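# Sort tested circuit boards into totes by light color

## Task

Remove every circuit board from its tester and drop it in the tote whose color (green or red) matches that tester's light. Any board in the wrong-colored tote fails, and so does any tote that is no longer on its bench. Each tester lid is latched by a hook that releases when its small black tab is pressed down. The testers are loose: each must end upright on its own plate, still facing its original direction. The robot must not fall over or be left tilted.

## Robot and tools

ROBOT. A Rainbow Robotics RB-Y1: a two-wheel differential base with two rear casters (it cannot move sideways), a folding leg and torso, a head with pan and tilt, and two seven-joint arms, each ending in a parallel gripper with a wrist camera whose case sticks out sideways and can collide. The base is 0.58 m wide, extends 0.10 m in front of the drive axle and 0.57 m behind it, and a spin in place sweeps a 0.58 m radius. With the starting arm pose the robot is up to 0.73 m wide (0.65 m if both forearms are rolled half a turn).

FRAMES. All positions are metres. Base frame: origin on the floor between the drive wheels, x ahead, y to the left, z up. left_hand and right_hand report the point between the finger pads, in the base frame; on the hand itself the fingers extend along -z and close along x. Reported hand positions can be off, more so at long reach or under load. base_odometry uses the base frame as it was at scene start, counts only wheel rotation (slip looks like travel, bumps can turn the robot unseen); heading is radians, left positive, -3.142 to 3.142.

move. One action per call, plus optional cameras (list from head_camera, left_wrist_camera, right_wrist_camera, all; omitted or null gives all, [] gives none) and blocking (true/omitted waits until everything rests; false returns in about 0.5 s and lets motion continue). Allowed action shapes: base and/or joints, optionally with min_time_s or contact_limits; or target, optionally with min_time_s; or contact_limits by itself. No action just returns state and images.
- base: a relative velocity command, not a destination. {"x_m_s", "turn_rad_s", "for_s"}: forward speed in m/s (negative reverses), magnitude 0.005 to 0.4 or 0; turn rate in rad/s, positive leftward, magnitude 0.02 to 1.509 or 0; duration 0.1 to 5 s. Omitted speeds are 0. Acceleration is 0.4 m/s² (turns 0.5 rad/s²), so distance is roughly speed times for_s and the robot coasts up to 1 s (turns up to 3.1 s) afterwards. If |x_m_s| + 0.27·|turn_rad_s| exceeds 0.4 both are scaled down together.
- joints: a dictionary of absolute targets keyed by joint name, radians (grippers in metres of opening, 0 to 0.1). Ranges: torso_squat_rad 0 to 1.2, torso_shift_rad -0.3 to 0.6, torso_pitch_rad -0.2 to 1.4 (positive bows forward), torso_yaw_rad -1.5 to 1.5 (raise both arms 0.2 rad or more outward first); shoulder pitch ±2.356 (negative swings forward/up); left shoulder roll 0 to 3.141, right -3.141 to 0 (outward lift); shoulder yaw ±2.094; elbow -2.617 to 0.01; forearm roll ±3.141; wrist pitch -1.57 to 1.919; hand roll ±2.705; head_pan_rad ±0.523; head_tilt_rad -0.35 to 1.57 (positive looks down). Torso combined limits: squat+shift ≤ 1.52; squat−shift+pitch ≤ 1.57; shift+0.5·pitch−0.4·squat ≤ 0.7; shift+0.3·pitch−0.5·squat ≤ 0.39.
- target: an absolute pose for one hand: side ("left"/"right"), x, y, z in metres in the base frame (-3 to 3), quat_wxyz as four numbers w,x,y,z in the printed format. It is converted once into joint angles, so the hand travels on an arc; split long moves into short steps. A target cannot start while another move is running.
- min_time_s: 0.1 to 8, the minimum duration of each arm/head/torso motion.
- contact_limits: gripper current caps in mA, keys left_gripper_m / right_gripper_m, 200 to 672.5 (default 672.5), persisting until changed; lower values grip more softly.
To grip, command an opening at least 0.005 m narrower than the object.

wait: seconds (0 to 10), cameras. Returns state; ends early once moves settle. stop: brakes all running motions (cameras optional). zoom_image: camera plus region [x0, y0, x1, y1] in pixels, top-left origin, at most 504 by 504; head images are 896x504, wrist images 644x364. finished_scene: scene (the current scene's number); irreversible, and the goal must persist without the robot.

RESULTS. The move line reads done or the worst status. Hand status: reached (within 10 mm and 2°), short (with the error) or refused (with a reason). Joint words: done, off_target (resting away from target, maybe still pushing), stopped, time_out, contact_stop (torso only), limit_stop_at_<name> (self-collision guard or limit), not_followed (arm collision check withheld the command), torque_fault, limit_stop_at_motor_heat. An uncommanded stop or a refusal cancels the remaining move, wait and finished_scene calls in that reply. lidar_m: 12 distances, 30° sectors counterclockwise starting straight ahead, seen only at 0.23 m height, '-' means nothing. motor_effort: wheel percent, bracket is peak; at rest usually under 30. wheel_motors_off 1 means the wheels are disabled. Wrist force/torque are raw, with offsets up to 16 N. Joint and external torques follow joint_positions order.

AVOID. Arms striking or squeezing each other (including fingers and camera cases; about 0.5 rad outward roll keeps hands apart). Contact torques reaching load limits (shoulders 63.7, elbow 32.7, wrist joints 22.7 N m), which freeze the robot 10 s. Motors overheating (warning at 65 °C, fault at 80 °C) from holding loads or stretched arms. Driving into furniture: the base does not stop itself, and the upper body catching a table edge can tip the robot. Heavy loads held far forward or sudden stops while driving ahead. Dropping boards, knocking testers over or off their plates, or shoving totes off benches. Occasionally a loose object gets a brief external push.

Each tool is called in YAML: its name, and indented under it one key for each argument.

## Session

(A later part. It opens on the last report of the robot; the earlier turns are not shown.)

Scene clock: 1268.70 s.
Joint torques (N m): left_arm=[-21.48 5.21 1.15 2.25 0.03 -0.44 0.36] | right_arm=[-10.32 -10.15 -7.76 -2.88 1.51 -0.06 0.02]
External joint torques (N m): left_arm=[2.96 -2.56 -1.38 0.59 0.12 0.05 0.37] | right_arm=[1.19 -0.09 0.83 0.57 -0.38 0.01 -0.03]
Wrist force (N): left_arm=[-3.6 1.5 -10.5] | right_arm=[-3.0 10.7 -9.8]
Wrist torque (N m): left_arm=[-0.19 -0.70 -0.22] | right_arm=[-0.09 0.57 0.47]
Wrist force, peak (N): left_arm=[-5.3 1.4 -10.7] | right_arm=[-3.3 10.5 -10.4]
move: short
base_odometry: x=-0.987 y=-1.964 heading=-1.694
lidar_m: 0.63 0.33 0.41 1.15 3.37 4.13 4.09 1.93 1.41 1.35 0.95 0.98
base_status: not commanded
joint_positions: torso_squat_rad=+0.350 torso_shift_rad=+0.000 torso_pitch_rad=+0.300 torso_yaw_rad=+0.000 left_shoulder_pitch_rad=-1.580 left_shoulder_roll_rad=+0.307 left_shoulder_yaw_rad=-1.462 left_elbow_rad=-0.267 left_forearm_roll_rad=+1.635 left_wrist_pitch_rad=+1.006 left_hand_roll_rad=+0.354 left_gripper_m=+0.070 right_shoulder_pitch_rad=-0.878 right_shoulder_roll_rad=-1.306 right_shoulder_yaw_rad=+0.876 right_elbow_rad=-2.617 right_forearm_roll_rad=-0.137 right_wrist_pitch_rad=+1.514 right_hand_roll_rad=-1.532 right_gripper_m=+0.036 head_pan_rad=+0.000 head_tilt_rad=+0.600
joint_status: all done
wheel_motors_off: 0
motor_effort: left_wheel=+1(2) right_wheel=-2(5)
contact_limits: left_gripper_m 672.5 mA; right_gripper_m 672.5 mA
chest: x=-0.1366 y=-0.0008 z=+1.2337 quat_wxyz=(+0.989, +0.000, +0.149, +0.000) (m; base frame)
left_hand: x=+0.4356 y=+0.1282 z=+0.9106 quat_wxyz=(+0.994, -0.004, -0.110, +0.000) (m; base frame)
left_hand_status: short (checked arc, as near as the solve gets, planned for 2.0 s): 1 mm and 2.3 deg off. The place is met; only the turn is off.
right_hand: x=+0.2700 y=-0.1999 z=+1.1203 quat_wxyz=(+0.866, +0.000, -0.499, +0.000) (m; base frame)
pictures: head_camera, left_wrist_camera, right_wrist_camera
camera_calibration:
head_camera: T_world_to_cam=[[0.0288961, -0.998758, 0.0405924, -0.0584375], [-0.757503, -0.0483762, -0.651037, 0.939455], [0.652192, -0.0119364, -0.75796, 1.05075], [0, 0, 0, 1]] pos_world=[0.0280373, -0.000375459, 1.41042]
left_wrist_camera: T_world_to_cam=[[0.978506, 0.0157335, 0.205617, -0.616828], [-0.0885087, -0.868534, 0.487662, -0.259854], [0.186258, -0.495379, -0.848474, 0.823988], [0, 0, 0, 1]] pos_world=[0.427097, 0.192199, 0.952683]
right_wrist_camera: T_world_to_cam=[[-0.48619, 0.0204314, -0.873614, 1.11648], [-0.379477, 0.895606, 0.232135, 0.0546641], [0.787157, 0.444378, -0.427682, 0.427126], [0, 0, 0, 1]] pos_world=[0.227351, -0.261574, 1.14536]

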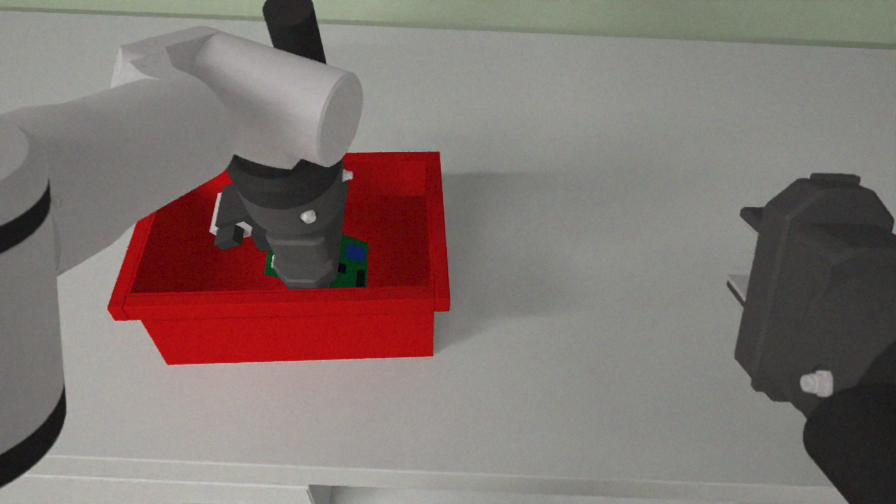

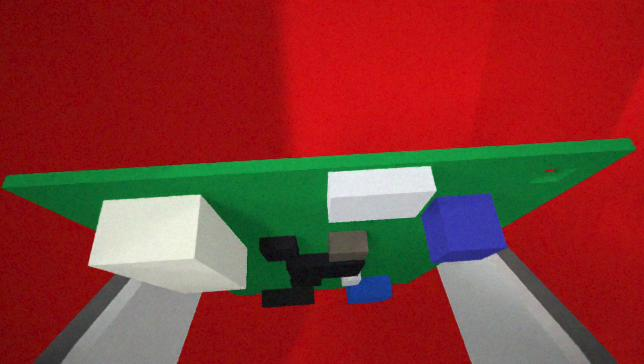

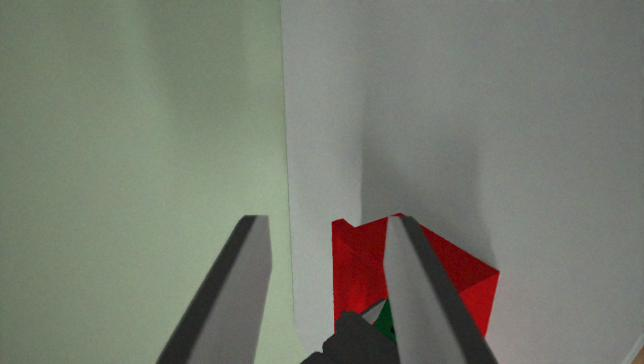

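move:
  joints: {"left_gripper_m":0.086}
  cameras: ["left_wrist_camera"]

move:
  target: {"side":"left","x":0.436,"y":0.13,"z":0.95,"quat_wxyz":[0.996,0,-0.09,0]}
  min_time_s: 2
  cameras: ["left_wrist_camera"]

move:
  target: {"side":"left","x":0.436,"y":0.15,"z":1.1,"quat_wxyz":[0.998,0,-0.06,0]}
  min_time_s: 2
  cameras: []

move:
  target: {"side":"left","x":0.3,"y":0.25,"z":1.16,"quat_wxyz":[1,0,0,0]}
  min_time_s: 1.5

Scene clock: 1275.90 s.
Joint torques (N m): left_arm=[-21.32 5.43 1.07 2.04 -0.01 -0.51 0.48] | right_arm=[-10.14 -10.01 -7.84 -2.87 1.54 -0.15 0.05]
External joint torques (N m): left_arm=[3.12 -2.34 -1.46 0.39 0.09 -0.02 0.5] | right_arm=[1.38 0.04 0.74 0.58 -0.35 -0.08 0]
Wrist force (N): left_arm=[-3.8 1.5 -10.0] | right_arm=[-3.2 10.6 -9.9]
Wrist torque (N m): left_arm=[-0.19 -0.70 -0.24] | right_arm=[-0.07 0.56 0.46]
Wrist force, peak (N): left_arm=[-3.9 1.5 -10.8] | right_arm=[-3.6 10.7 -10.1]
move: done
base_odometry: x=-0.987 y=-1.964 heading=-1.694
lidar_m: 0.64 0.33 0.42 1.16 3.37 4.15 4.09 1.94 1.41 1.35 0.96 0.98
base_status: not commanded
joint_positions: torso_squat_rad=+0.350 torso_shift_rad=+0.000 torso_pitch_rad=+0.300 torso_yaw_rad=+0.000 left_shoulder_pitch_rad=-1.580 left_shoulder_roll_rad=+0.307 left_shoulder_yaw_rad=-1.462 left_elbow_rad=-0.267 left_forearm_roll_rad=+1.635 left_wrist_pitch_rad=+1.006 left_hand_roll_rad=+0.354 left_gripper_m=+0.086 right_shoulder_pitch_rad=-0.878 right_shoulder_roll_rad=-1.306 right_shoulder_yaw_rad=+0.876 right_elbow_rad=-2.617 right_forearm_roll_rad=-0.137 right_wrist_pitch_rad=+1.514 right_hand_roll_rad=-1.532 right_gripper_m=+0.036 head_pan_rad=+0.000 head_tilt_rad=+0.600
joint_status: all done
wheel_motors_off: 0
motor_effort: left_wheel=+0(1) right_wheel=-3(4)
contact_limits: left_gripper_m 672.5 mA; right_gripper_m 672.5 mA
chest: x=-0.1366 y=-0.0008 z=+1.2337 quat_wxyz=(+0.989, +0.000, +0.149, +0.000) (m; base frame)
left_hand: x=+0.4356 y=+0.1282 z=+0.9106 quat_wxyz=(+0.994, -0.004, -0.110, +0.000) (m; base frame)
right_hand: x=+0.2700 y=-0.1999 z=+1.1203 quat_wxyz=(+0.866, +0.000, -0.499, +0.000) (m; base frame)
pictures: left_wrist_camera
camera_calibration:
left_wrist_camera: T_world_to_cam=[[0.978506, 0.0157335, 0.205617, -0.616828], [-0.0885087, -0.868534, 0.487662, -0.259854], [0.186258, -0.495379, -0.848474, 0.823988], [0, 0, 0, 1]] pos_world=[0.427097, 0.192199, 0.952683]

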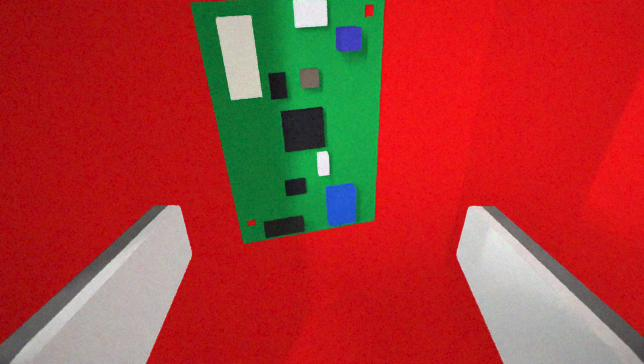

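Scene clock: 1278.23 s.
Joint torques (N m): left_arm=[-24.43 9.36 3.86 0.83 0.34 -0.07 -0.23] | right_arm=[-10.28 -10.06 -7.83 -2.91 1.5 -0.02 -0.01]
External joint torques (N m): left_arm=[0.5 1.16 1.08 -0.82 0.43 0.33 -0.22] | right_arm=[1.23 0 0.75 0.54 -0.39 0.05 -0.06]
Wrist force (N): left_arm=[-4.8 1.1 -10.3] | right_arm=[-3.4 10.6 -9.9]
Wrist torque (N m): left_arm=[-0.17 -0.71 -0.23] | right_arm=[-0.08 0.52 0.46]
Wrist force, peak (N): left_arm=[-3.7 1.4 -11.0] | right_arm=[-3.2 10.8 -10.0]
move: done
base_odometry: x=-0.987 y=-1.964 heading=-1.694
lidar_m: 0.63 0.34 0.42 1.15 3.37 4.14 4.09 1.94 1.41 1.35 0.96 0.98
base_status: not commanded
joint_positions: torso_squat_rad=+0.350 torso_shift_rad=+0.000 torso_pitch_rad=+0.300 torso_yaw_rad=+0.000 left_shoulder_pitch_rad=-1.654 left_shoulder_roll_rad=+0.345 left_shoulder_yaw_rad=-1.450 left_elbow_rad=-0.291 left_forearm_roll_rad=+1.655 left_wrist_pitch_rad=+1.136 left_hand_roll_rad=+0.350 left_gripper_m=+0.086 right_shoulder_pitch_rad=-0.878 right_shoulder_roll_rad=-1.306 right_shoulder_yaw_rad=+0.876 right_elbow_rad=-2.617 right_forearm_roll_rad=-0.137 right_wrist_pitch_rad=+1.514 right_hand_roll_rad=-1.532 right_gripper_m=+0.036 head_pan_rad=+0.000 head_tilt_rad=+0.600
joint_status: all done
wheel_motors_off: 0
motor_effort: left_wheel=+0(2) right_wheel=-3(5)
contact_limits: left_gripper_m 672.5 mA; right_gripper_m 672.5 mA
chest: x=-0.1366 y=-0.0008 z=+1.2337 quat_wxyz=(+0.989, +0.000, +0.149, +0.000) (m; base frame)
left_hand: x=+0.4364 y=+0.1299 z=+0.9497 quat_wxyz=(+0.996, +0.001, -0.084, +0.000) (m; base frame)
left_hand_status: reached (checked arc, planned for 2.0 s): 1 mm and 0.7 deg off.
right_hand: x=+0.2700 y=-0.1999 z=+1.1203 quat_wxyz=(+0.866, +0.000, -0.499, +0.000) (m; base frame)
pictures: left_wrist_camera
camera_calibration:
left_wrist_camera: T_world_to_cam=[[0.987708, 0.0152589, 0.155565, -0.582166], [-0.0624997, -0.873656, 0.482514, -0.283155], [0.143273, -0.486306, -0.861963, 0.888269], [0, 0, 0, 1]] pos_world=[0.430047, 0.193474, 0.992846]

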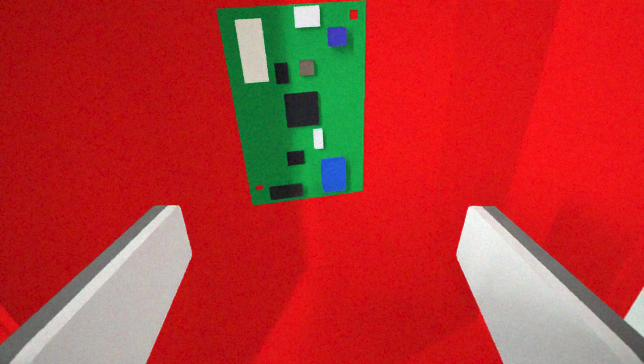

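Scene clock: 1280.57 s.
Joint torques (N m): left_arm=[-24.4 9.57 6.61 0.77 0.32 0.06 0.4] | right_arm=[-10.3 -10.12 -7.85 -3.09 1.48 -0.07 0.13]
External joint torques (N m): left_arm=[0.77 0.83 1.27 -0.87 0.4 0.34 0.4] | right_arm=[1.21 -0.06 0.74 0.36 -0.41 0 0.08]
Wrist force (N): left_arm=[-4.7 0.9 -10.4] | right_arm=[-3.0 10.6 -10.0]
Wrist torque (N m): left_arm=[-0.12 -0.69 -0.21] | right_arm=[-0.07 0.56 0.46]
Wrist force, peak (N): left_arm=[-4.6 1.3 -10.5] | right_arm=[-3.4 10.7 -10.3]
move: done
base_odometry: x=-0.987 y=-1.964 heading=-1.694
lidar_m: 0.63 0.34 0.41 1.15 3.36 4.15 4.09 1.94 1.41 1.36 0.96 0.98
base_status: not commanded
joint_positions: torso_squat_rad=+0.350 torso_shift_rad=+0.000 torso_pitch_rad=+0.300 torso_yaw_rad=+0.000 left_shoulder_pitch_rad=-1.886 left_shoulder_roll_rad=+0.615 left_shoulder_yaw_rad=-1.411 left_elbow_rad=-0.585 left_forearm_roll_rad=+1.705 left_wrist_pitch_rad=+1.447 left_hand_roll_rad=+0.434 left_gripper_m=+0.086 right_shoulder_pitch_rad=-0.878 right_shoulder_roll_rad=-1.306 right_shoulder_yaw_rad=+0.876 right_elbow_rad=-2.617 right_forearm_roll_rad=-0.137 right_wrist_pitch_rad=+1.514 right_hand_roll_rad=-1.532 right_gripper_m=+0.036 head_pan_rad=+0.000 head_tilt_rad=+0.600
joint_status: all done
wheel_motors_off: 0
motor_effort: left_wheel=+1(2) right_wheel=-4(5)
contact_limits: left_gripper_m 672.5 mA; right_gripper_m 672.5 mA
chest: x=-0.1366 y=-0.0008 z=+1.2337 quat_wxyz=(+0.989, +0.000, +0.149, +0.000) (m; base frame)
left_hand: x=+0.4358 y=+0.1499 z=+1.0999 quat_wxyz=(+0.998, +0.000, -0.057, +0.000) (m; base frame)
left_hand_status: reached (checked arc, planned for 2.0 s): 0 mm and 0.3 deg off.
right_hand: x=+0.2700 y=-0.1999 z=+1.1203 quat_wxyz=(+0.866, +0.000, -0.499, +0.000) (m; base frame)
pictures: none
No camera images: "cameras" was empty.

Scene clock: 1282.40 s.
Joint torques (N m): left_arm=[-16.72 6.35 10.53 1.6 0.23 -0.04 0.11] | right_arm=[-10.18 -9.87 -8.09 -2.94 1.51 -0.13 0.05]
External joint torques (N m): left_arm=[1.47 -0.33 0.57 -0.53 0.2 0.02 0.11] | right_arm=[1.34 0.19 0.49 0.51 -0.38 -0.06 0]
Wrist force (N): left_arm=[-4.0 1.3 -10.7] | right_arm=[-3.0 10.5 -9.9]
Wrist torque (N m): left_arm=[-0.15 -0.66 -0.21] | right_arm=[-0.05 0.58 0.48]
Wrist force, peak (N): left_arm=[-4.4 2.0 -11.2] | right_arm=[-3.2 10.6 -10.2]
move: done
base_odometry: x=-0.987 y=-1.964 heading=-1.694
lidar_m: 0.62 0.34 0.43 1.15 3.36 4.14 4.09 1.94 1.41 1.35 0.96 0.98
base_status: not commanded
joint_positions: torso_squat_rad=+0.350 torso_shift_rad=+0.000 torso_pitch_rad=+0.300 torso_yaw_rad=+0.000 left_shoulder_pitch_rad=-1.848 left_shoulder_roll_rad=+1.315 left_shoulder_yaw_rad=-1.331 left_elbow_rad=-1.558 left_forearm_roll_rad=+1.824 left_wrist_pitch_rad=+1.589 left_hand_roll_rad=+0.723 left_gripper_m=+0.086 right_shoulder_pitch_rad=-0.878 right_shoulder_roll_rad=-1.306 right_shoulder_yaw_rad=+0.876 right_elbow_rad=-2.617 right_forearm_roll_rad=-0.137 right_wrist_pitch_rad=+1.514 right_hand_roll_rad=-1.532 right_gripper_m=+0.036 head_pan_rad=+0.000 head_tilt_rad=+0.600
joint_status: all done
wheel_motors_off: 0
motor_effort: left_wheel=+1(3) right_wheel=-2(4)
contact_limits: left_gripper_m 672.5 mA; right_gripper_m 672.5 mA
chest: x=-0.1366 y=-0.0007 z=+1.2337 quat_wxyz=(+0.989, +0.000, +0.149, +0.000) (m; base frame)
left_hand: x=+0.2998 y=+0.2498 z=+1.1603 quat_wxyz=(+1.000, -0.001, +0.002, -0.001) (m; base frame)
left_hand_status: reached (checked arc, planned for 1.5 s): 0 mm and 0.2 deg off.
right_hand: x=+0.2699 y=-0.1999 z=+1.1203 quat_wxyz=(+0.866, +0.000, -0.499, +0.000) (m; base frame)
pictures: head_camera, left_wrist_camera, right_wrist_camera
camera_calibration:
head_camera: T_world_to_cam=[[0.0289745, -0.998753, 0.0406588, -0.058537], [-0.7575, -0.0484789, -0.651033, 0.939515], [0.652192, -0.0119356, -0.75796, 1.05083], [0, 0, 0, 1]] pos_world=[0.0280371, -0.000375083, 1.41052]
left_wrist_camera: T_world_to_cam=[[0.999777, 0.0140696, -0.0157389, -0.286331], [0.0199726, -0.871887, 0.4893, -0.321709], [-0.00683823, -0.489505, -0.871974, 1.20512], [0, 0, 0, 1]] pos_world=[0.300934, 0.313445, 1.20373]
right_wrist_camera: T_world_to_cam=[[-0.486138, 0.0203098, -0.873646, 1.11642], [-0.379544, 0.895609, 0.232017, 0.054688], [0.787157, 0.444379, -0.427681, 0.42716], [0, 0, 0, 1]] pos_world=[0.227251, -0.261474, 1.14536]

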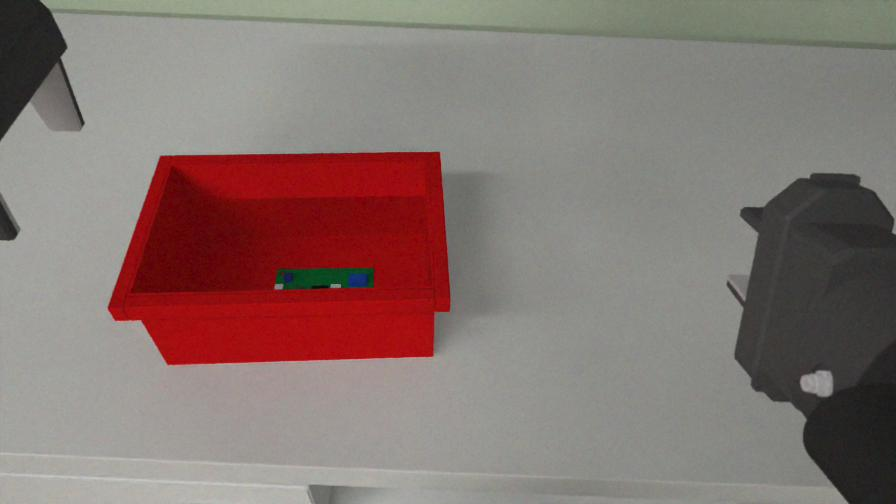

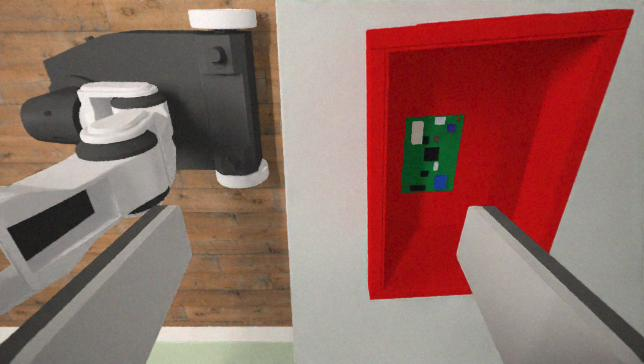

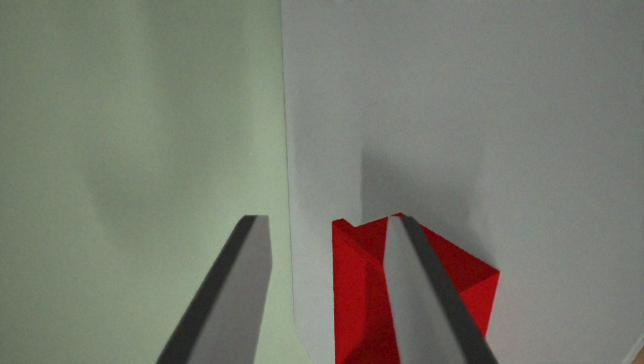

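move:
  base: {"x_m_s":-0.3,"for_s":2}
  joints: {"left_gripper_m":0.03}
  cameras: []

move:
  base: {"turn_rad_s":0.8,"for_s":3.004}
  cameras: []

move:
  base: {"x_m_s":0.4,"for_s":4.1}
  cameras: []

move:
  base: {"x_m_s":0.4,"for_s":4.0}
  cameras: ["head_camera"]

Scene clock: 1294.27 s.
Joint torques (N m): left_arm=[-17 6.46 10.45 1.74 0.22 -0.01 0.22] | right_arm=[-10.26 -10.12 -7.93 -2.88 1.45 -0.12 0]
External joint torques (N m): left_arm=[1.2 -0.22 0.48 -0.4 0.19 0.06 0.22] | right_arm=[1.26 -0.06 0.66 0.57 -0.44 -0.05 -0.05]
Wrist force (N): left_arm=[-3.8 1.2 -10.5] | right_arm=[-3.2 10.6 -10.0]
Wrist torque (N m): left_arm=[-0.14 -0.64 -0.23] | right_arm=[-0.06 0.54 0.47]
Wrist force, peak (N): left_arm=[-4.4 1.3 -10.6] | right_arm=[-3.3 10.9 -10.2]
move: done
base_odometry: x=-0.913 y=-1.368 heading=-1.695
lidar_m: 0.90 0.93 1.42 3.26 3.40 3.57 3.49 1.94 1.42 1.35 1.27 1.32
base_status: done (sent for 2 of 2 s)
joint_positions: torso_squat_rad=+0.350 torso_shift_rad=+0.000 torso_pitch_rad=+0.300 torso_yaw_rad=+0.000 left_shoulder_pitch_rad=-1.848 left_shoulder_roll_rad=+1.315 left_shoulder_yaw_rad=-1.331 left_elbow_rad=-1.558 left_forearm_roll_rad=+1.824 left_wrist_pitch_rad=+1.589 left_hand_roll_rad=+0.723 left_gripper_m=+0.030 right_shoulder_pitch_rad=-0.878 right_shoulder_roll_rad=-1.306 right_shoulder_yaw_rad=+0.876 right_elbow_rad=-2.617 right_forearm_roll_rad=-0.137 right_wrist_pitch_rad=+1.514 right_hand_roll_rad=-1.532 right_gripper_m=+0.036 head_pan_rad=+0.000 head_tilt_rad=+0.600
joint_status: all done
wheel_motors_off: 0
motor_effort: left_wheel=-5(21) right_wheel=+8(23)
contact_limits: left_gripper_m 672.5 mA; right_gripper_m 672.5 mA
chest: x=-0.1367 y=-0.0007 z=+1.2337 quat_wxyz=(+0.989, +0.000, +0.149, +0.000) (m; base frame)
left_hand: x=+0.2998 y=+0.2498 z=+1.1604 quat_wxyz=(+1.000, -0.001, +0.002, -0.001) (m; base frame)
right_hand: x=+0.2699 y=-0.1999 z=+1.1204 quat_wxyz=(+0.866, +0.000, -0.500, +0.000) (m; base frame)
pictures: none
No camera images: "cameras" was empty.

Scene clock: 1299.17 s.
Joint torques (N m): left_arm=[-17.01 6.39 10.27 1.72 0.27 -0.11 0.13] | right_arm=[-10.13 -9.83 -8.08 -2.78 1.54 -0.1 0.02]
External joint torques (N m): left_arm=[1.19 -0.29 0.31 -0.42 0.24 -0.04 0.13] | right_arm=[1.39 0.23 0.51 0.66 -0.35 -0.03 -0.03]
Wrist force (N): left_arm=[-3.9 1.2 -10.4] | right_arm=[-3.0 10.9 -9.8]
Wrist torque (N m): left_arm=[-0.16 -0.63 -0.21] | right_arm=[-0.10 0.58 0.46]
Wrist force, peak (N): left_arm=[-4.1 1.2 -10.8] | right_arm=[-3.4 10.8 -10.1]
move: done
base_odometry: x=-0.913 y=-1.368 heading=+0.705
lidar_m: 3.86 3.52 2.56 1.52 1.32 1.33 1.26 1.58 0.94 1.10 2.43 3.25
base_status: done (sent for 3 of 3 s)
joint_positions: torso_squat_rad=+0.350 torso_shift_rad=+0.000 torso_pitch_rad=+0.300 torso_yaw_rad=+0.000 left_shoulder_pitch_rad=-1.848 left_shoulder_roll_rad=+1.315 left_shoulder_yaw_rad=-1.331 left_elbow_rad=-1.558 left_forearm_roll_rad=+1.824 left_wrist_pitch_rad=+1.589 left_hand_roll_rad=+0.723 left_gripper_m=+0.030 right_shoulder_pitch_rad=-0.878 right_shoulder_roll_rad=-1.306 right_shoulder_yaw_rad=+0.876 right_elbow_rad=-2.617 right_forearm_roll_rad=-0.137 right_wrist_pitch_rad=+1.514 right_hand_roll_rad=-1.532 right_gripper_m=+0.036 head_pan_rad=+0.000 head_tilt_rad=+0.600
joint_status: not commanded
wheel_motors_off: 0
motor_effort: left_wheel=+2(29) right_wheel=+5(28)
contact_limits: left_gripper_m 672.5 mA; right_gripper_m 672.5 mA
chest: x=-0.1367 y=-0.0007 z=+1.2337 quat_wxyz=(+0.989, +0.000, +0.149, +0.000) (m; base frame)
left_hand: x=+0.2998 y=+0.2498 z=+1.1604 quat_wxyz=(+1.000, -0.001, +0.002, -0.001) (m; base frame)
right_hand: x=+0.2699 y=-0.1999 z=+1.1203 quat_wxyz=(+0.866, +0.000, -0.500, +0.000) (m; base frame)
pictures: none
No camera images: "cameras" was empty.

Scene clock: 1304.73 s.
Joint torques (N m): left_arm=[-17.09 6.34 10.22 1.8 0.31 -0.07 0.14] | right_arm=[-10.26 -10.17 -8.1 -3.05 1.54 -0.15 -0.09]
External joint torques (N m): left_arm=[1.1 -0.34 0.25 -0.33 0.28 -0.01 0.14] | right_arm=[1.25 -0.11 0.48 0.4 -0.35 -0.09 -0.14]
Wrist force (N): left_arm=[-3.7 1.3 -10.6] | right_arm=[-3.2 10.5 -10.2]
Wrist torque (N m): left_arm=[-0.14 -0.63 -0.21] | right_arm=[-0.05 0.55 0.47]
Wrist force, peak (N): left_arm=[-3.9 1.3 -10.9] | right_arm=[-3.3 11.0 -10.0]
move: done
base_odometry: x=+0.336 y=-0.305 heading=+0.705
lidar_m: 2.54 2.18 2.27 2.72 2.45 2.46 2.89 2.08 2.39 2.44 2.16 2.15
base_status: done (sent for 4.1 of 4.1 s)
joint_positions: torso_squat_rad=+0.350 torso_shift_rad=+0.000 torso_pitch_rad=+0.300 torso_yaw_rad=+0.000 left_shoulder_pitch_rad=-1.848 left_shoulder_roll_rad=+1.315 left_shoulder_yaw_rad=-1.331 left_elbow_rad=-1.558 left_forearm_roll_rad=+1.824 left_wrist_pitch_rad=+1.589 left_hand_roll_rad=+0.723 left_gripper_m=+0.030 right_shoulder_pitch_rad=-0.878 right_shoulder_roll_rad=-1.306 right_shoulder_yaw_rad=+0.876 right_elbow_rad=-2.617 right_forearm_roll_rad=-0.137 right_wrist_pitch_rad=+1.514 right_hand_roll_rad=-1.532 right_gripper_m=+0.036 head_pan_rad=+0.000 head_tilt_rad=+0.600
joint_status: not commanded
wheel_motors_off: 0
motor_effort: left_wheel=+0(28) right_wheel=-1(29)
contact_limits: left_gripper_m 672.5 mA; right_gripper_m 672.5 mA
chest: x=-0.1366 y=-0.0007 z=+1.2337 quat_wxyz=(+0.989, +0.000, +0.149, +0.000) (m; base frame)
left_hand: x=+0.2999 y=+0.2498 z=+1.1603 quat_wxyz=(+1.000, -0.001, +0.002, -0.001) (m; base frame)
right_hand: x=+0.2700 y=-0.1999 z=+1.1203 quat_wxyz=(+0.866, +0.000, -0.499, +0.000) (m; base frame)
pictures: none
No camera images: "cameras" was empty.

Scene clock: 1310.30 s.
Joint torques (N m): left_arm=[-17.13 6.62 10.05 1.79 0.31 -0.07 0.12] | right_arm=[-10.19 -10.01 -7.86 -2.93 1.57 -0.09 0.06]
External joint torques (N m): left_arm=[1.07 -0.06 0.09 -0.35 0.28 0 0.12] | right_arm=[1.32 0.05 0.73 0.52 -0.32 -0.02 0.01]
Wrist force (N): left_arm=[-3.7 1.4 -10.2] | right_arm=[-3.2 10.8 -9.8]
Wrist torque (N m): left_arm=[-0.15 -0.62 -0.21] | right_arm=[-0.09 0.55 0.48]
Wrist force, peak (N): left_arm=[-3.4 1.1 -11.1] | right_arm=[-3.2 11.0 -10.2]
move: done
base_odometry: x=+1.554 y=+0.732 heading=+0.705
lidar_m: 1.25 1.41 1.16 1.25 2.82 3.56 3.74 3.25 2.07 1.21 1.06 1.05
base_status: done (sent for 4 of 4 s)
joint_positions: torso_squat_rad=+0.350 torso_shift_rad=+0.000 torso_pitch_rad=+0.300 torso_yaw_rad=+0.000 left_shoulder_pitch_rad=-1.848 left_shoulder_roll_rad=+1.315 left_shoulder_yaw_rad=-1.331 left_elbow_rad=-1.558 left_forearm_roll_rad=+1.824 left_wrist_pitch_rad=+1.589 left_hand_roll_rad=+0.723 left_gripper_m=+0.030 right_shoulder_pitch_rad=-0.878 right_shoulder_roll_rad=-1.306 right_shoulder_yaw_rad=+0.876 right_elbow_rad=-2.617 right_forearm_roll_rad=-0.137 right_wrist_pitch_rad=+1.514 right_hand_roll_rad=-1.532 right_gripper_m=+0.036 head_pan_rad=+0.000 head_tilt_rad=+0.600
joint_status: not commanded
wheel_motors_off: 0
motor_effort: left_wheel=-1(25) right_wheel=-1(22)
contact_limits: left_gripper_m 672.5 mA; right_gripper_m 672.5 mA
chest: x=-0.1366 y=-0.0007 z=+1.2337 quat_wxyz=(+0.989, +0.000, +0.149, +0.000) (m; base frame)
left_hand: x=+0.2998 y=+0.2498 z=+1.1603 quat_wxyz=(+1.000, -0.001, +0.002, -0.001) (m; base frame)
right_hand: x=+0.2699 y=-0.1999 z=+1.1203 quat_wxyz=(+0.866, +0.000, -0.499, +0.000) (m; base frame)
pictures: head_camera
camera_calibration:
head_camera: T_world_to_cam=[[0.0289745, -0.998753, 0.0406588, -0.0585329], [-0.7575, -0.0484789, -0.651033, 0.93945], [0.652192, -0.0119356, -0.75796, 1.05075], [0, 0, 0, 1]] pos_world=[0.0280371, -0.000375083, 1.41042]

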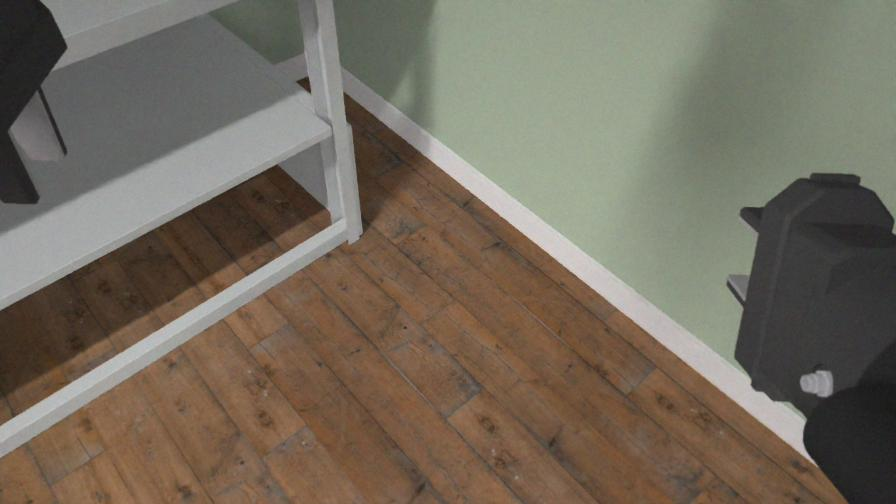

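move:
  base: {"turn_rad_s":0.5,"for_s":1.47}
  cameras: []

move:
  base: {"x_m_s":0.3,"for_s":2.85}
  cameras: ["head_camera"]

Scene clock: 1317.77 s.
Joint torques (N m): left_arm=[-16.85 6.48 10.35 1.86 0.29 -0.06 0.09] | right_arm=[-10.09 -10.07 -7.77 -3 1.46 -0.13 -0.01]
External joint torques (N m): left_arm=[1.34 -0.21 0.39 -0.28 0.26 0 0.09] | right_arm=[1.42 -0.01 0.81 0.45 -0.43 -0.06 -0.06]
Wrist force (N): left_arm=[-3.8 1.0 -10.4] | right_arm=[-3.1 10.4 -10.0]
Wrist torque (N m): left_arm=[-0.12 -0.64 -0.20] | right_arm=[-0.04 0.57 0.47]
Wrist force, peak (N): left_arm=[-3.9 1.2 -10.8] | right_arm=[-3.3 10.7 -10.3]
move: done
base_odometry: x=+1.554 y=+0.732 heading=+1.438
lidar_m: 1.73 1.17 1.45 3.55 3.66 3.38 3.22 1.57 1.14 1.08 1.09 1.24
base_status: done (sent for 1.47 of 1.47 s)
joint_positions: torso_squat_rad=+0.350 torso_shift_rad=+0.000 torso_pitch_rad=+0.300 torso_yaw_rad=+0.000 left_shoulder_pitch_rad=-1.848 left_shoulder_roll_rad=+1.315 left_shoulder_yaw_rad=-1.331 left_elbow_rad=-1.558 left_forearm_roll_rad=+1.824 left_wrist_pitch_rad=+1.589 left_hand_roll_rad=+0.723 left_gripper_m=+0.030 right_shoulder_pitch_rad=-0.878 right_shoulder_roll_rad=-1.306 right_shoulder_yaw_rad=+0.876 right_elbow_rad=-2.617 right_forearm_roll_rad=-0.137 right_wrist_pitch_rad=+1.514 right_hand_roll_rad=-1.532 right_gripper_m=+0.036 head_pan_rad=+0.000 head_tilt_rad=+0.600
joint_status: not commanded
wheel_motors_off: 0
motor_effort: left_wheel=+1(26) right_wheel=+2(25)
contact_limits: left_gripper_m 672.5 mA; right_gripper_m 672.5 mA
chest: x=-0.1366 y=-0.0007 z=+1.2337 quat_wxyz=(+0.989, +0.000, +0.149, +0.000) (m; base frame)
left_hand: x=+0.2998 y=+0.2498 z=+1.1603 quat_wxyz=(+1.000, -0.001, +0.002, -0.001) (m; base frame)
right_hand: x=+0.2699 y=-0.1999 z=+1.1203 quat_wxyz=(+0.866, +0.000, -0.499, +0.000) (m; base frame)
pictures: none
No camera images: "cameras" was empty.

Scene clock: 1321.70 s.
Joint torques (N m): left_arm=[-17.07 6.55 10.31 1.78 0.23 0.06 0.18] | right_arm=[-10.24 -10.15 -7.92 -2.85 1.52 0.01 -0.01]
External joint torques (N m): left_arm=[1.13 -0.13 0.35 -0.36 0.2 0.12 0.18] | right_arm=[1.28 -0.09 0.67 0.6 -0.37 0.07 -0.06]
Wrist force (N): left_arm=[-4.0 0.8 -10.3] | right_arm=[-3.4 10.6 -10.1]
Wrist torque (N m): left_arm=[-0.08 -0.66 -0.22] | right_arm=[-0.06 0.54 0.46]
Wrist force, peak (N): left_arm=[-3.7 0.9 -11.0] | right_arm=[-2.9 10.9 -10.3]
move: done
base_odometry: x=+1.668 y=+1.584 heading=+1.438
lidar_m: 0.87 0.69 0.52 0.75 3.68 4.35 4.08 1.55 1.11 1.06 0.64 0.87
base_status: done (sent for 2.87 of 2.87 s)
joint_positions: torso_squat_rad=+0.350 torso_shift_rad=+0.000 torso_pitch_rad=+0.300 torso_yaw_rad=+0.000 left_shoulder_pitch_rad=-1.848 left_shoulder_roll_rad=+1.315 left_shoulder_yaw_rad=-1.331 left_elbow_rad=-1.558 left_forearm_roll_rad=+1.824 left_wrist_pitch_rad=+1.589 left_hand_roll_rad=+0.723 left_gripper_m=+0.030 right_shoulder_pitch_rad=-0.878 right_shoulder_roll_rad=-1.306 right_shoulder_yaw_rad=+0.876 right_elbow_rad=-2.617 right_forearm_roll_rad=-0.137 right_wrist_pitch_rad=+1.514 right_hand_roll_rad=-1.532 right_gripper_m=+0.036 head_pan_rad=+0.000 head_tilt_rad=+0.600
joint_status: not commanded
wheel_motors_off: 0
motor_effort: left_wheel=-1(27) right_wheel=-3(29)
contact_limits: left_gripper_m 672.5 mA; right_gripper_m 672.5 mA
chest: x=-0.1365 y=-0.0007 z=+1.2337 quat_wxyz=(+0.989, +0.000, +0.149, +0.000) (m; base frame)
left_hand: x=+0.2999 y=+0.2498 z=+1.1603 quat_wxyz=(+1.000, -0.001, +0.002, -0.001) (m; base frame)
right_hand: x=+0.2700 y=-0.1999 z=+1.1202 quat_wxyz=(+0.866, +0.000, -0.499, +0.000) (m; base frame)
pictures: head_camera
camera_calibration:
head_camera: T_world_to_cam=[[0.028975, -0.998753, 0.0406547, -0.0585301], [-0.757549, -0.0484757, -0.650975, 0.939445], [0.652134, -0.0119359, -0.758009, 1.05076], [0, 0, 0, 1]] pos_world=[0.0281372, -0.000375095, 1.41042]

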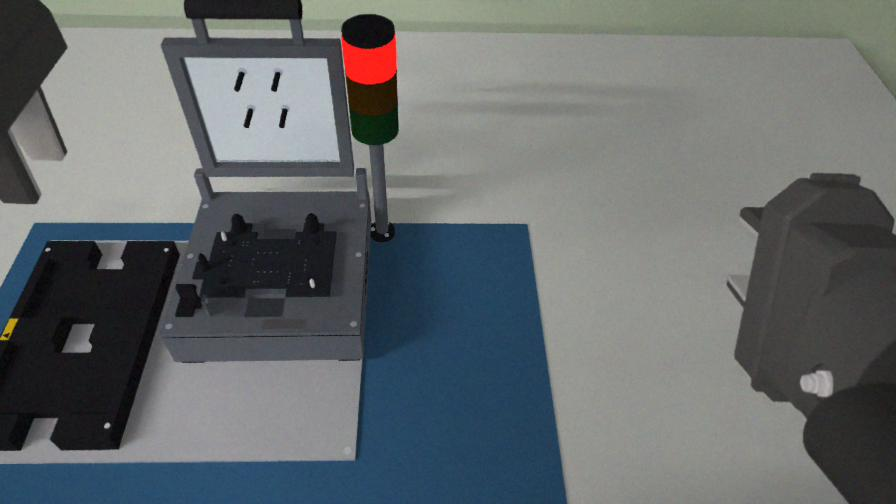

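move:
  target: {"side":"left","x":0.38,"y":0.18,"z":1.14,"quat_wxyz":[0.707,0,-0.707,0]}
  min_time_s: 2
  cameras: []

move:
  target: {"side":"left","x":0.46,"y":0.18,"z":1.118,"quat_wxyz":[0.707,0,-0.707,0]}
  min_time_s: 2

Scene clock: 1332.23 s.
Joint torques (N m): left_arm=[-14.72 7.4 9.22 -1.92 -1.3 0.76 -0.16] | right_arm=[-10.44 -9.79 -7.88 -3.07 1.57 -0.08 -0.02]
External joint torques (N m): left_arm=[0.88 -0.74 -0.23 0.5 0.48 -0.04 -0.11] | right_arm=[1.08 0.27 0.71 0.38 -0.32 -0.01 -0.07]
Wrist force (N): left_arm=[-10.4 1.2 -4.2] | right_arm=[-3.1 10.7 -10.1]
Wrist torque (N m): left_arm=[-0.11 -1.05 -0.22] | right_arm=[-0.07 0.59 0.47]
Wrist force, peak (N): left_arm=[-11.5 -0.3 -2.9] | right_arm=[-3.3 10.8 -10.1]
move: done
base_odometry: x=+1.668 y=+1.584 heading=+1.438
lidar_m: 0.87 0.69 0.51 0.74 3.68 4.35 4.07 1.55 1.11 1.06 0.63 0.87
base_status: not commanded
joint_positions: torso_squat_rad=+0.350 torso_shift_rad=+0.000 torso_pitch_rad=+0.300 torso_yaw_rad=+0.000 left_shoulder_pitch_rad=-1.298 left_shoulder_roll_rad=+1.140 left_shoulder_yaw_rad=-1.507 left_elbow_rad=-2.118 left_forearm_roll_rad=-0.517 left_wrist_pitch_rad=+1.437 left_hand_roll_rad=+1.987 left_gripper_m=+0.030 right_shoulder_pitch_rad=-0.878 right_shoulder_roll_rad=-1.306 right_shoulder_yaw_rad=+0.876 right_elbow_rad=-2.617 right_forearm_roll_rad=-0.137 right_wrist_pitch_rad=+1.514 right_hand_roll_rad=-1.532 right_gripper_m=+0.036 head_pan_rad=+0.000 head_tilt_rad=+0.600
joint_status: all done
wheel_motors_off: 0
motor_effort: left_wheel=-1(2) right_wheel=-3(4)
contact_limits: left_gripper_m 672.5 mA; right_gripper_m 672.5 mA
chest: x=-0.1366 y=-0.0007 z=+1.2337 quat_wxyz=(+0.989, +0.000, +0.149, +0.000) (m; base frame)
left_hand: x=+0.3799 y=+0.1800 z=+1.1402 quat_wxyz=(+0.707, +0.000, -0.707, +0.000) (m; base frame)
left_hand_status: reached (checked arc, planned for 2.0 s): 0 mm and 0.0 deg off.
right_hand: x=+0.2699 y=-0.1999 z=+1.1203 quat_wxyz=(+0.866, +0.000, -0.500, +0.000) (m; base frame)
pictures: none
No camera images: "cameras" was empty.

Scene clock: 1334.57 s.
Joint torques (N m): left_arm=[-18.8 6.98 11.08 0.22 -1.05 0.76 0.27] | right_arm=[-10.07 -9.93 -7.85 -2.9 1.5 -0.22 0.02]
External joint torques (N m): left_arm=[0.08 -1.73 1 1.27 0.54 -0.22 0.33] | right_arm=[1.45 0.12 0.73 0.55 -0.39 -0.15 -0.03]
Wrist force (N): left_arm=[-10.1 1.0 -4.2] | right_arm=[-2.9 10.6 -9.9]
Wrist torque (N m): left_arm=[-0.08 -1.02 -0.20] | right_arm=[-0.06 0.58 0.48]
Wrist force, peak (N): left_arm=[-10.4 1.1 -4.2] | right_arm=[-3.1 10.9 -10.1]
move: done
base_odometry: x=+1.668 y=+1.584 heading=+1.438
lidar_m: 0.87 0.69 0.50 0.75 3.68 4.34 4.08 1.55 1.11 1.05 0.65 0.88
base_status: not commanded
joint_positions: torso_squat_rad=+0.350 torso_shift_rad=+0.000 torso_pitch_rad=+0.300 torso_yaw_rad=+0.000 left_shoulder_pitch_rad=-1.354 left_shoulder_roll_rad=+1.004 left_shoulder_yaw_rad=-1.502 left_elbow_rad=-1.721 left_forearm_roll_rad=-0.497 left_wrist_pitch_rad=+1.197 left_hand_roll_rad=+2.090 left_gripper_m=+0.030 right_shoulder_pitch_rad=-0.878 right_shoulder_roll_rad=-1.306 right_shoulder_yaw_rad=+0.876 right_elbow_rad=-2.617 right_forearm_roll_rad=-0.137 right_wrist_pitch_rad=+1.514 right_hand_roll_rad=-1.532 right_gripper_m=+0.036 head_pan_rad=+0.000 head_tilt_rad=+0.600
joint_status: all done
wheel_motors_off: 0
motor_effort: left_wheel=+2(2) right_wheel=-3(4)
contact_limits: left_gripper_m 672.5 mA; right_gripper_m 672.5 mA
chest: x=-0.1366 y=-0.0007 z=+1.2337 quat_wxyz=(+0.989, +0.000, +0.149, +0.000) (m; base frame)
left_hand: x=+0.4595 y=+0.1803 z=+1.1181 quat_wxyz=(+0.707, +0.000, -0.707, +0.000) (m; base frame)
left_hand_status: reached (checked arc, planned for 2.0 s): 1 mm and 0.0 deg off.
right_hand: x=+0.2699 y=-0.1999 z=+1.1203 quat_wxyz=(+0.866, +0.000, -0.500, +0.000) (m; base frame)
pictures: head_camera, left_wrist_camera, right_wrist_camera
camera_calibration:
head_camera: T_world_to_cam=[[0.0289722, -0.998753, 0.0406569, -0.0585342], [-0.7575, -0.0484759, -0.651033, 0.939515], [0.652192, -0.0119357, -0.75796, 1.05083], [0, 0, 0, 1]] pos_world=[0.0280372, -0.000375094, 1.41052]
left_wrist_camera: T_world_to_cam=[[0.0129756, 0.0149061, 0.999805, -1.12787], [-0.488185, -0.872526, 0.0193443, 0.394237], [0.872644, -0.488341, -0.00404462, -0.239459], [0, 0, 0, 1]] pos_world=[0.416057, 0.243857, 1.11905]
right_wrist_camera: T_world_to_cam=[[-0.486118, 0.0203747, -0.873655, 1.11645], [-0.37949, 0.895625, 0.232042, 0.0547403], [0.787195, 0.444344, -0.427648, 0.427148], [0, 0, 0, 1]] pos_world=[0.227251, -0.261575, 1.14536]

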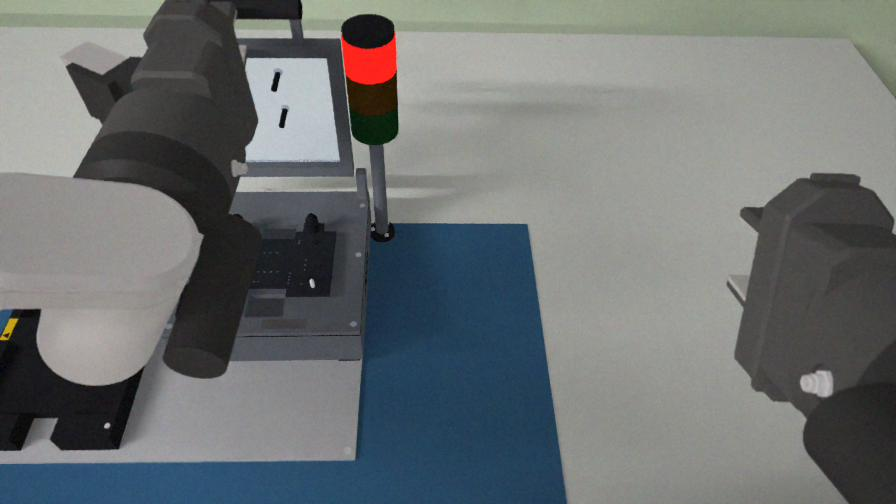

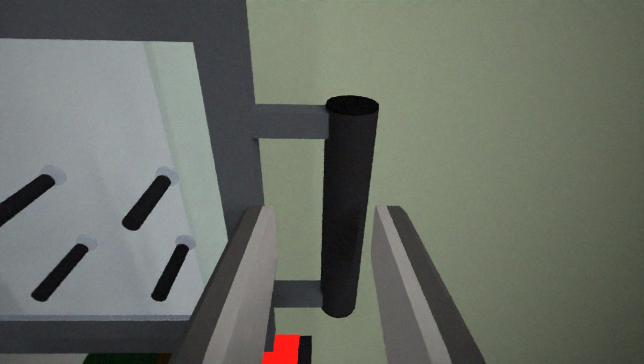

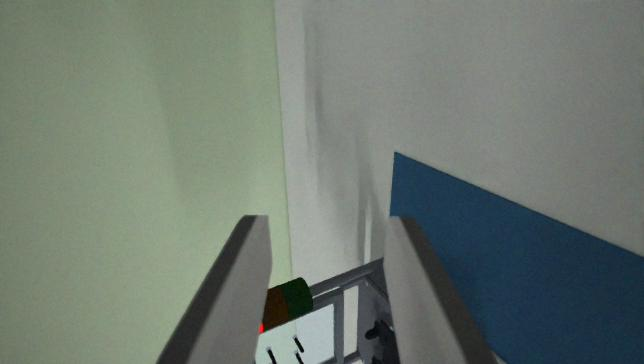

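move:
  joints: {"left_gripper_m":0.045}
  cameras: []

move:
  target: {"side":"left","x":0.5,"y":0.18,"z":1.125,"quat_wxyz":[0.707,0,-0.707,0]}
  min_time_s: 2
  cameras: ["left_wrist_camera"]

Scene clock: 1341.67 s.
Joint torques (N m): left_arm=[-18.63 6.83 11.26 0.11 -1.06 0.74 0.34] | right_arm=[-10.23 -10.06 -7.96 -3.06 1.51 -0.13 -0.01]
External joint torques (N m): left_arm=[0.25 -1.89 1.18 1.16 0.53 -0.24 0.4] | right_arm=[1.29 0 0.62 0.38 -0.38 -0.06 -0.06]
Wrist force (N): left_arm=[-10.2 1.1 -4.0] | right_arm=[-3.1 10.5 -9.7]
Wrist torque (N m): left_arm=[-0.10 -1.02 -0.20] | right_arm=[-0.04 0.58 0.47]
Wrist force, peak (N): left_arm=[-10.5 1.0 -4.1] | right_arm=[-3.2 10.8 -10.3]
move: done
base_odometry: x=+1.668 y=+1.584 heading=+1.438
lidar_m: 0.87 0.70 0.51 0.74 3.69 4.35 4.08 1.55 1.11 1.06 0.64 0.88
base_status: not commanded
joint_positions: torso_squat_rad=+0.350 torso_shift_rad=+0.000 torso_pitch_rad=+0.300 torso_yaw_rad=+0.000 left_shoulder_pitch_rad=-1.354 left_shoulder_roll_rad=+1.004 left_shoulder_yaw_rad=-1.502 left_elbow_rad=-1.721 left_forearm_roll_rad=-0.497 left_wrist_pitch_rad=+1.197 left_hand_roll_rad=+2.090 left_gripper_m=+0.045 right_shoulder_pitch_rad=-0.878 right_shoulder_roll_rad=-1.306 right_shoulder_yaw_rad=+0.876 right_elbow_rad=-2.617 right_forearm_roll_rad=-0.137 right_wrist_pitch_rad=+1.514 right_hand_roll_rad=-1.532 right_gripper_m=+0.036 head_pan_rad=+0.000 head_tilt_rad=+0.600
joint_status: all done
wheel_motors_off: 0
motor_effort: left_wheel=+0(2) right_wheel=-3(4)
contact_limits: left_gripper_m 672.5 mA; right_gripper_m 672.5 mA
chest: x=-0.1366 y=-0.0007 z=+1.2337 quat_wxyz=(+0.989, +0.000, +0.149, +0.000) (m; base frame)
left_hand: x=+0.4595 y=+0.1803 z=+1.1181 quat_wxyz=(+0.707, +0.000, -0.707, +0.000) (m; base frame)
right_hand: x=+0.2699 y=-0.1999 z=+1.1203 quat_wxyz=(+0.866, +0.000, -0.500, +0.000) (m; base frame)
pictures: none
No camera images: "cameras" was empty.

Scene clock: 1344.00 s.
Joint torques (N m): left_arm=[-19.77 6.58 10.87 0.81 -0.74 0.42 0.34] | right_arm=[-10.23 -10.33 -7.8 -2.92 1.49 -0.14 0.03]
External joint torques (N m): left_arm=[0.74 -2.39 0.75 1.13 0.74 -0.6 0.39] | right_arm=[1.29 -0.27 0.79 0.53 -0.4 -0.07 -0.02]
Wrist force (N): left_arm=[-8.7 1.3 -2.8] | right_arm=[-3.2 10.4 -9.9]
Wrist torque (N m): left_arm=[-0.08 -1.02 -0.20] | right_arm=[-0.02 0.56 0.46]
Wrist force, peak (N): left_arm=[-10.3 1.2 -4.3] | right_arm=[-3.1 10.9 -10.1]
move: done
base_odometry: x=+1.668 y=+1.584 heading=+1.438
lidar_m: 0.87 0.69 0.51 0.74 3.69 4.34 4.08 1.55 1.11 1.06 0.65 0.88
base_status: not commanded
joint_positions: torso_squat_rad=+0.350 torso_shift_rad=+0.000 torso_pitch_rad=+0.300 torso_yaw_rad=+0.000 left_shoulder_pitch_rad=-1.403 left_shoulder_roll_rad=+0.945 left_shoulder_yaw_rad=-1.487 left_elbow_rad=-1.538 left_forearm_roll_rad=-0.469 left_wrist_pitch_rad=+1.070 left_hand_roll_rad=+2.112 left_gripper_m=+0.045 right_shoulder_pitch_rad=-0.878 right_shoulder_roll_rad=-1.306 right_shoulder_yaw_rad=+0.876 right_elbow_rad=-2.617 right_forearm_roll_rad=-0.137 right_wrist_pitch_rad=+1.514 right_hand_roll_rad=-1.532 right_gripper_m=+0.036 head_pan_rad=+0.000 head_tilt_rad=+0.600
joint_status: all done
wheel_motors_off: 0
motor_effort: left_wheel=+2(2) right_wheel=-1(4)
contact_limits: left_gripper_m 672.5 mA; right_gripper_m 672.5 mA
chest: x=-0.1366 y=-0.0007 z=+1.2337 quat_wxyz=(+0.989, +0.000, +0.149, +0.000) (m; base frame)
left_hand: x=+0.4990 y=+0.1804 z=+1.1253 quat_wxyz=(+0.707, +0.000, -0.707, +0.000) (m; base frame)
left_hand_status: reached (checked arc, planned for 2.0 s): 1 mm and 0.1 deg off.
right_hand: x=+0.2699 y=-0.1999 z=+1.1203 quat_wxyz=(+0.866, +0.000, -0.500, +0.000) (m; base frame)
pictures: left_wrist_camera
camera_calibration:
left_wrist_camera: T_world_to_cam=[[0.0129257, 0.0148201, 0.999807, -1.13554], [-0.488067, -0.872594, 0.0192442, 0.413544], [0.87271, -0.488222, -0.00404566, -0.273908], [0, 0, 0, 1]] pos_world=[0.455557, 0.243957, 1.12625]

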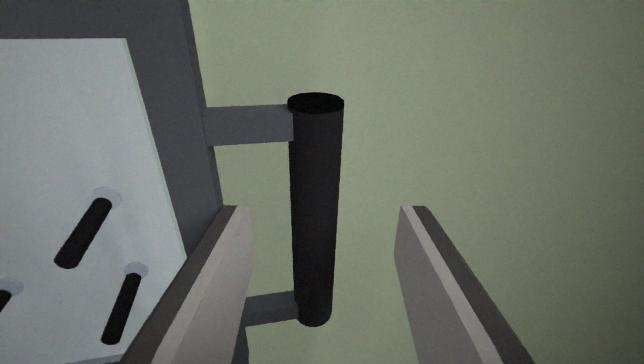

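move:
  target: {"side":"left","x":0.53,"y":0.18,"z":1.117,"quat_wxyz":[0.707,0,-0.707,0]}
  min_time_s: 2

Scene clock: 1353.33 s.
Joint torques (N m): left_arm=[-13.05 1.13 2.71 -1.15 1.03 -2.36 0.62] | right_arm=[-10.09 -10.1 -7.81 -3.01 1.52 -0.15 -0.02]
External joint torques (N m): left_arm=[8.79 -8.01 -6.89 -1.39 2.38 -3.47 0.67] | right_arm=[1.43 -0.04 0.77 0.43 -0.37 -0.08 -0.07]
Wrist force (N): left_arm=[6.5 5.0 -2.9] | right_arm=[-3.0 10.8 -9.9]
Wrist torque (N m): left_arm=[-0.04 -1.19 -0.47] | right_arm=[-0.08 0.57 0.46]
Wrist force, peak (N): left_arm=[7.4 6.0 -2.9] | right_arm=[-3.4 10.7 -10.2]
move: done
base_odometry: x=+1.668 y=+1.584 heading=+1.438
lidar_m: 0.87 0.70 0.51 0.75 3.68 4.34 4.08 1.54 1.11 1.06 0.64 0.88
base_status: not commanded
joint_positions: torso_squat_rad=+0.350 torso_shift_rad=+0.000 torso_pitch_rad=+0.299 torso_yaw_rad=+0.000 left_shoulder_pitch_rad=-1.425 left_shoulder_roll_rad=+0.862 left_shoulder_yaw_rad=-1.490 left_elbow_rad=-1.336 left_forearm_roll_rad=-0.489 left_wrist_pitch_rad=+0.966 left_hand_roll_rad=+2.167 left_gripper_m=+0.045 right_shoulder_pitch_rad=-0.878 right_shoulder_roll_rad=-1.306 right_shoulder_yaw_rad=+0.876 right_elbow_rad=-2.617 right_forearm_roll_rad=-0.137 right_wrist_pitch_rad=+1.514 right_hand_roll_rad=-1.532 right_gripper_m=+0.036 head_pan_rad=+0.000 head_tilt_rad=+0.600
joint_status: all done
wheel_motors_off: 0
motor_effort: left_wheel=+0(2) right_wheel=-3(4)
contact_limits: left_gripper_m 672.5 mA; right_gripper_m 672.5 mA
chest: x=-0.1369 y=-0.0007 z=+1.2337 quat_wxyz=(+0.989, +0.000, +0.149, +0.000) (m; base frame)
left_hand: x=+0.5296 y=+0.1811 z=+1.1202 quat_wxyz=(+0.706, +0.001, -0.709, +0.001) (m; base frame)
left_hand_status: reached (checked arc, planned for 2.0 s): 3 mm and 0.3 deg off.
right_hand: x=+0.2697 y=-0.1999 z=+1.1206 quat_wxyz=(+0.866, +0.000, -0.500, +0.000) (m; base frame)
pictures: head_camera, left_wrist_camera, right_wrist_camera
camera_calibration:
head_camera: T_world_to_cam=[[0.0290126, -0.998754, 0.0406006, -0.0584455], [-0.75708, -0.0484774, -0.651521, 0.93988], [0.652678, -0.0118356, -0.757543, 1.05063], [0, 0, 0, 1]] pos_world=[0.0275363, -0.000374923, 1.41062]
left_wrist_camera: T_world_to_cam=[[0.00839231, 0.0153587, 0.999847, -1.12855], [-0.486272, -0.873632, 0.0175015, 0.430439], [0.873767, -0.486345, 0.000136713, -0.30576], [0, 0, 0, 1]] pos_world=[0.485944, 0.244674, 1.12088]
right_wrist_camera: T_world_to_cam=[[-0.485595, 0.02037, -0.873947, 1.11683], [-0.379654, 0.895612, 0.231824, 0.0548788], [0.787439, 0.444369, -0.427171, 0.42684], [0, 0, 0, 1]] pos_world=[0.227052, -0.261575, 1.14566]

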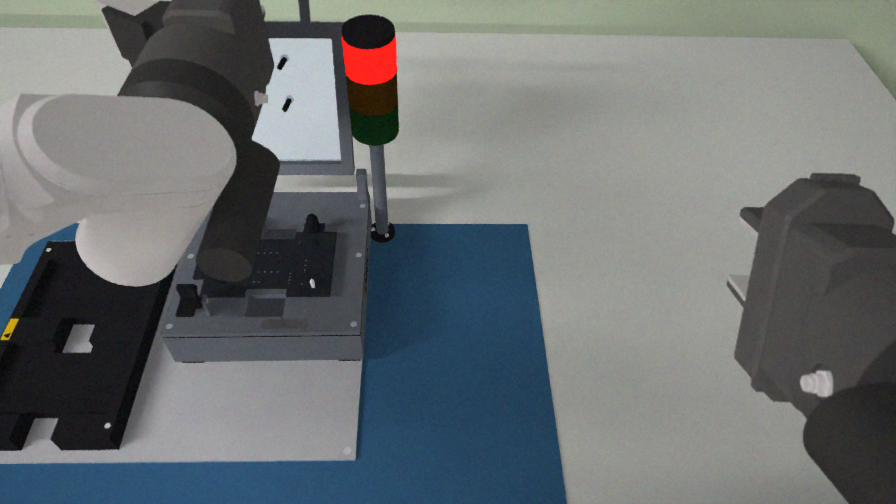

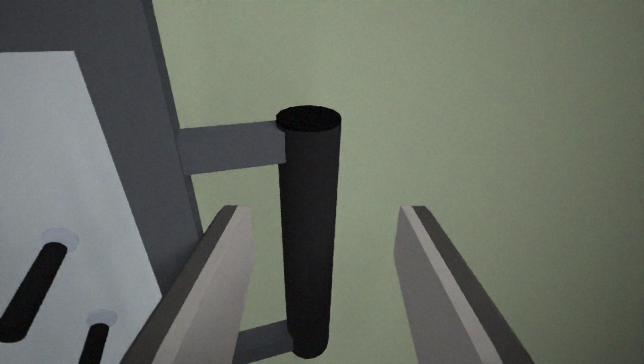

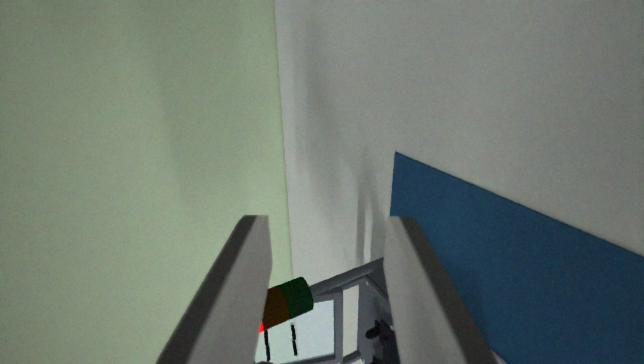

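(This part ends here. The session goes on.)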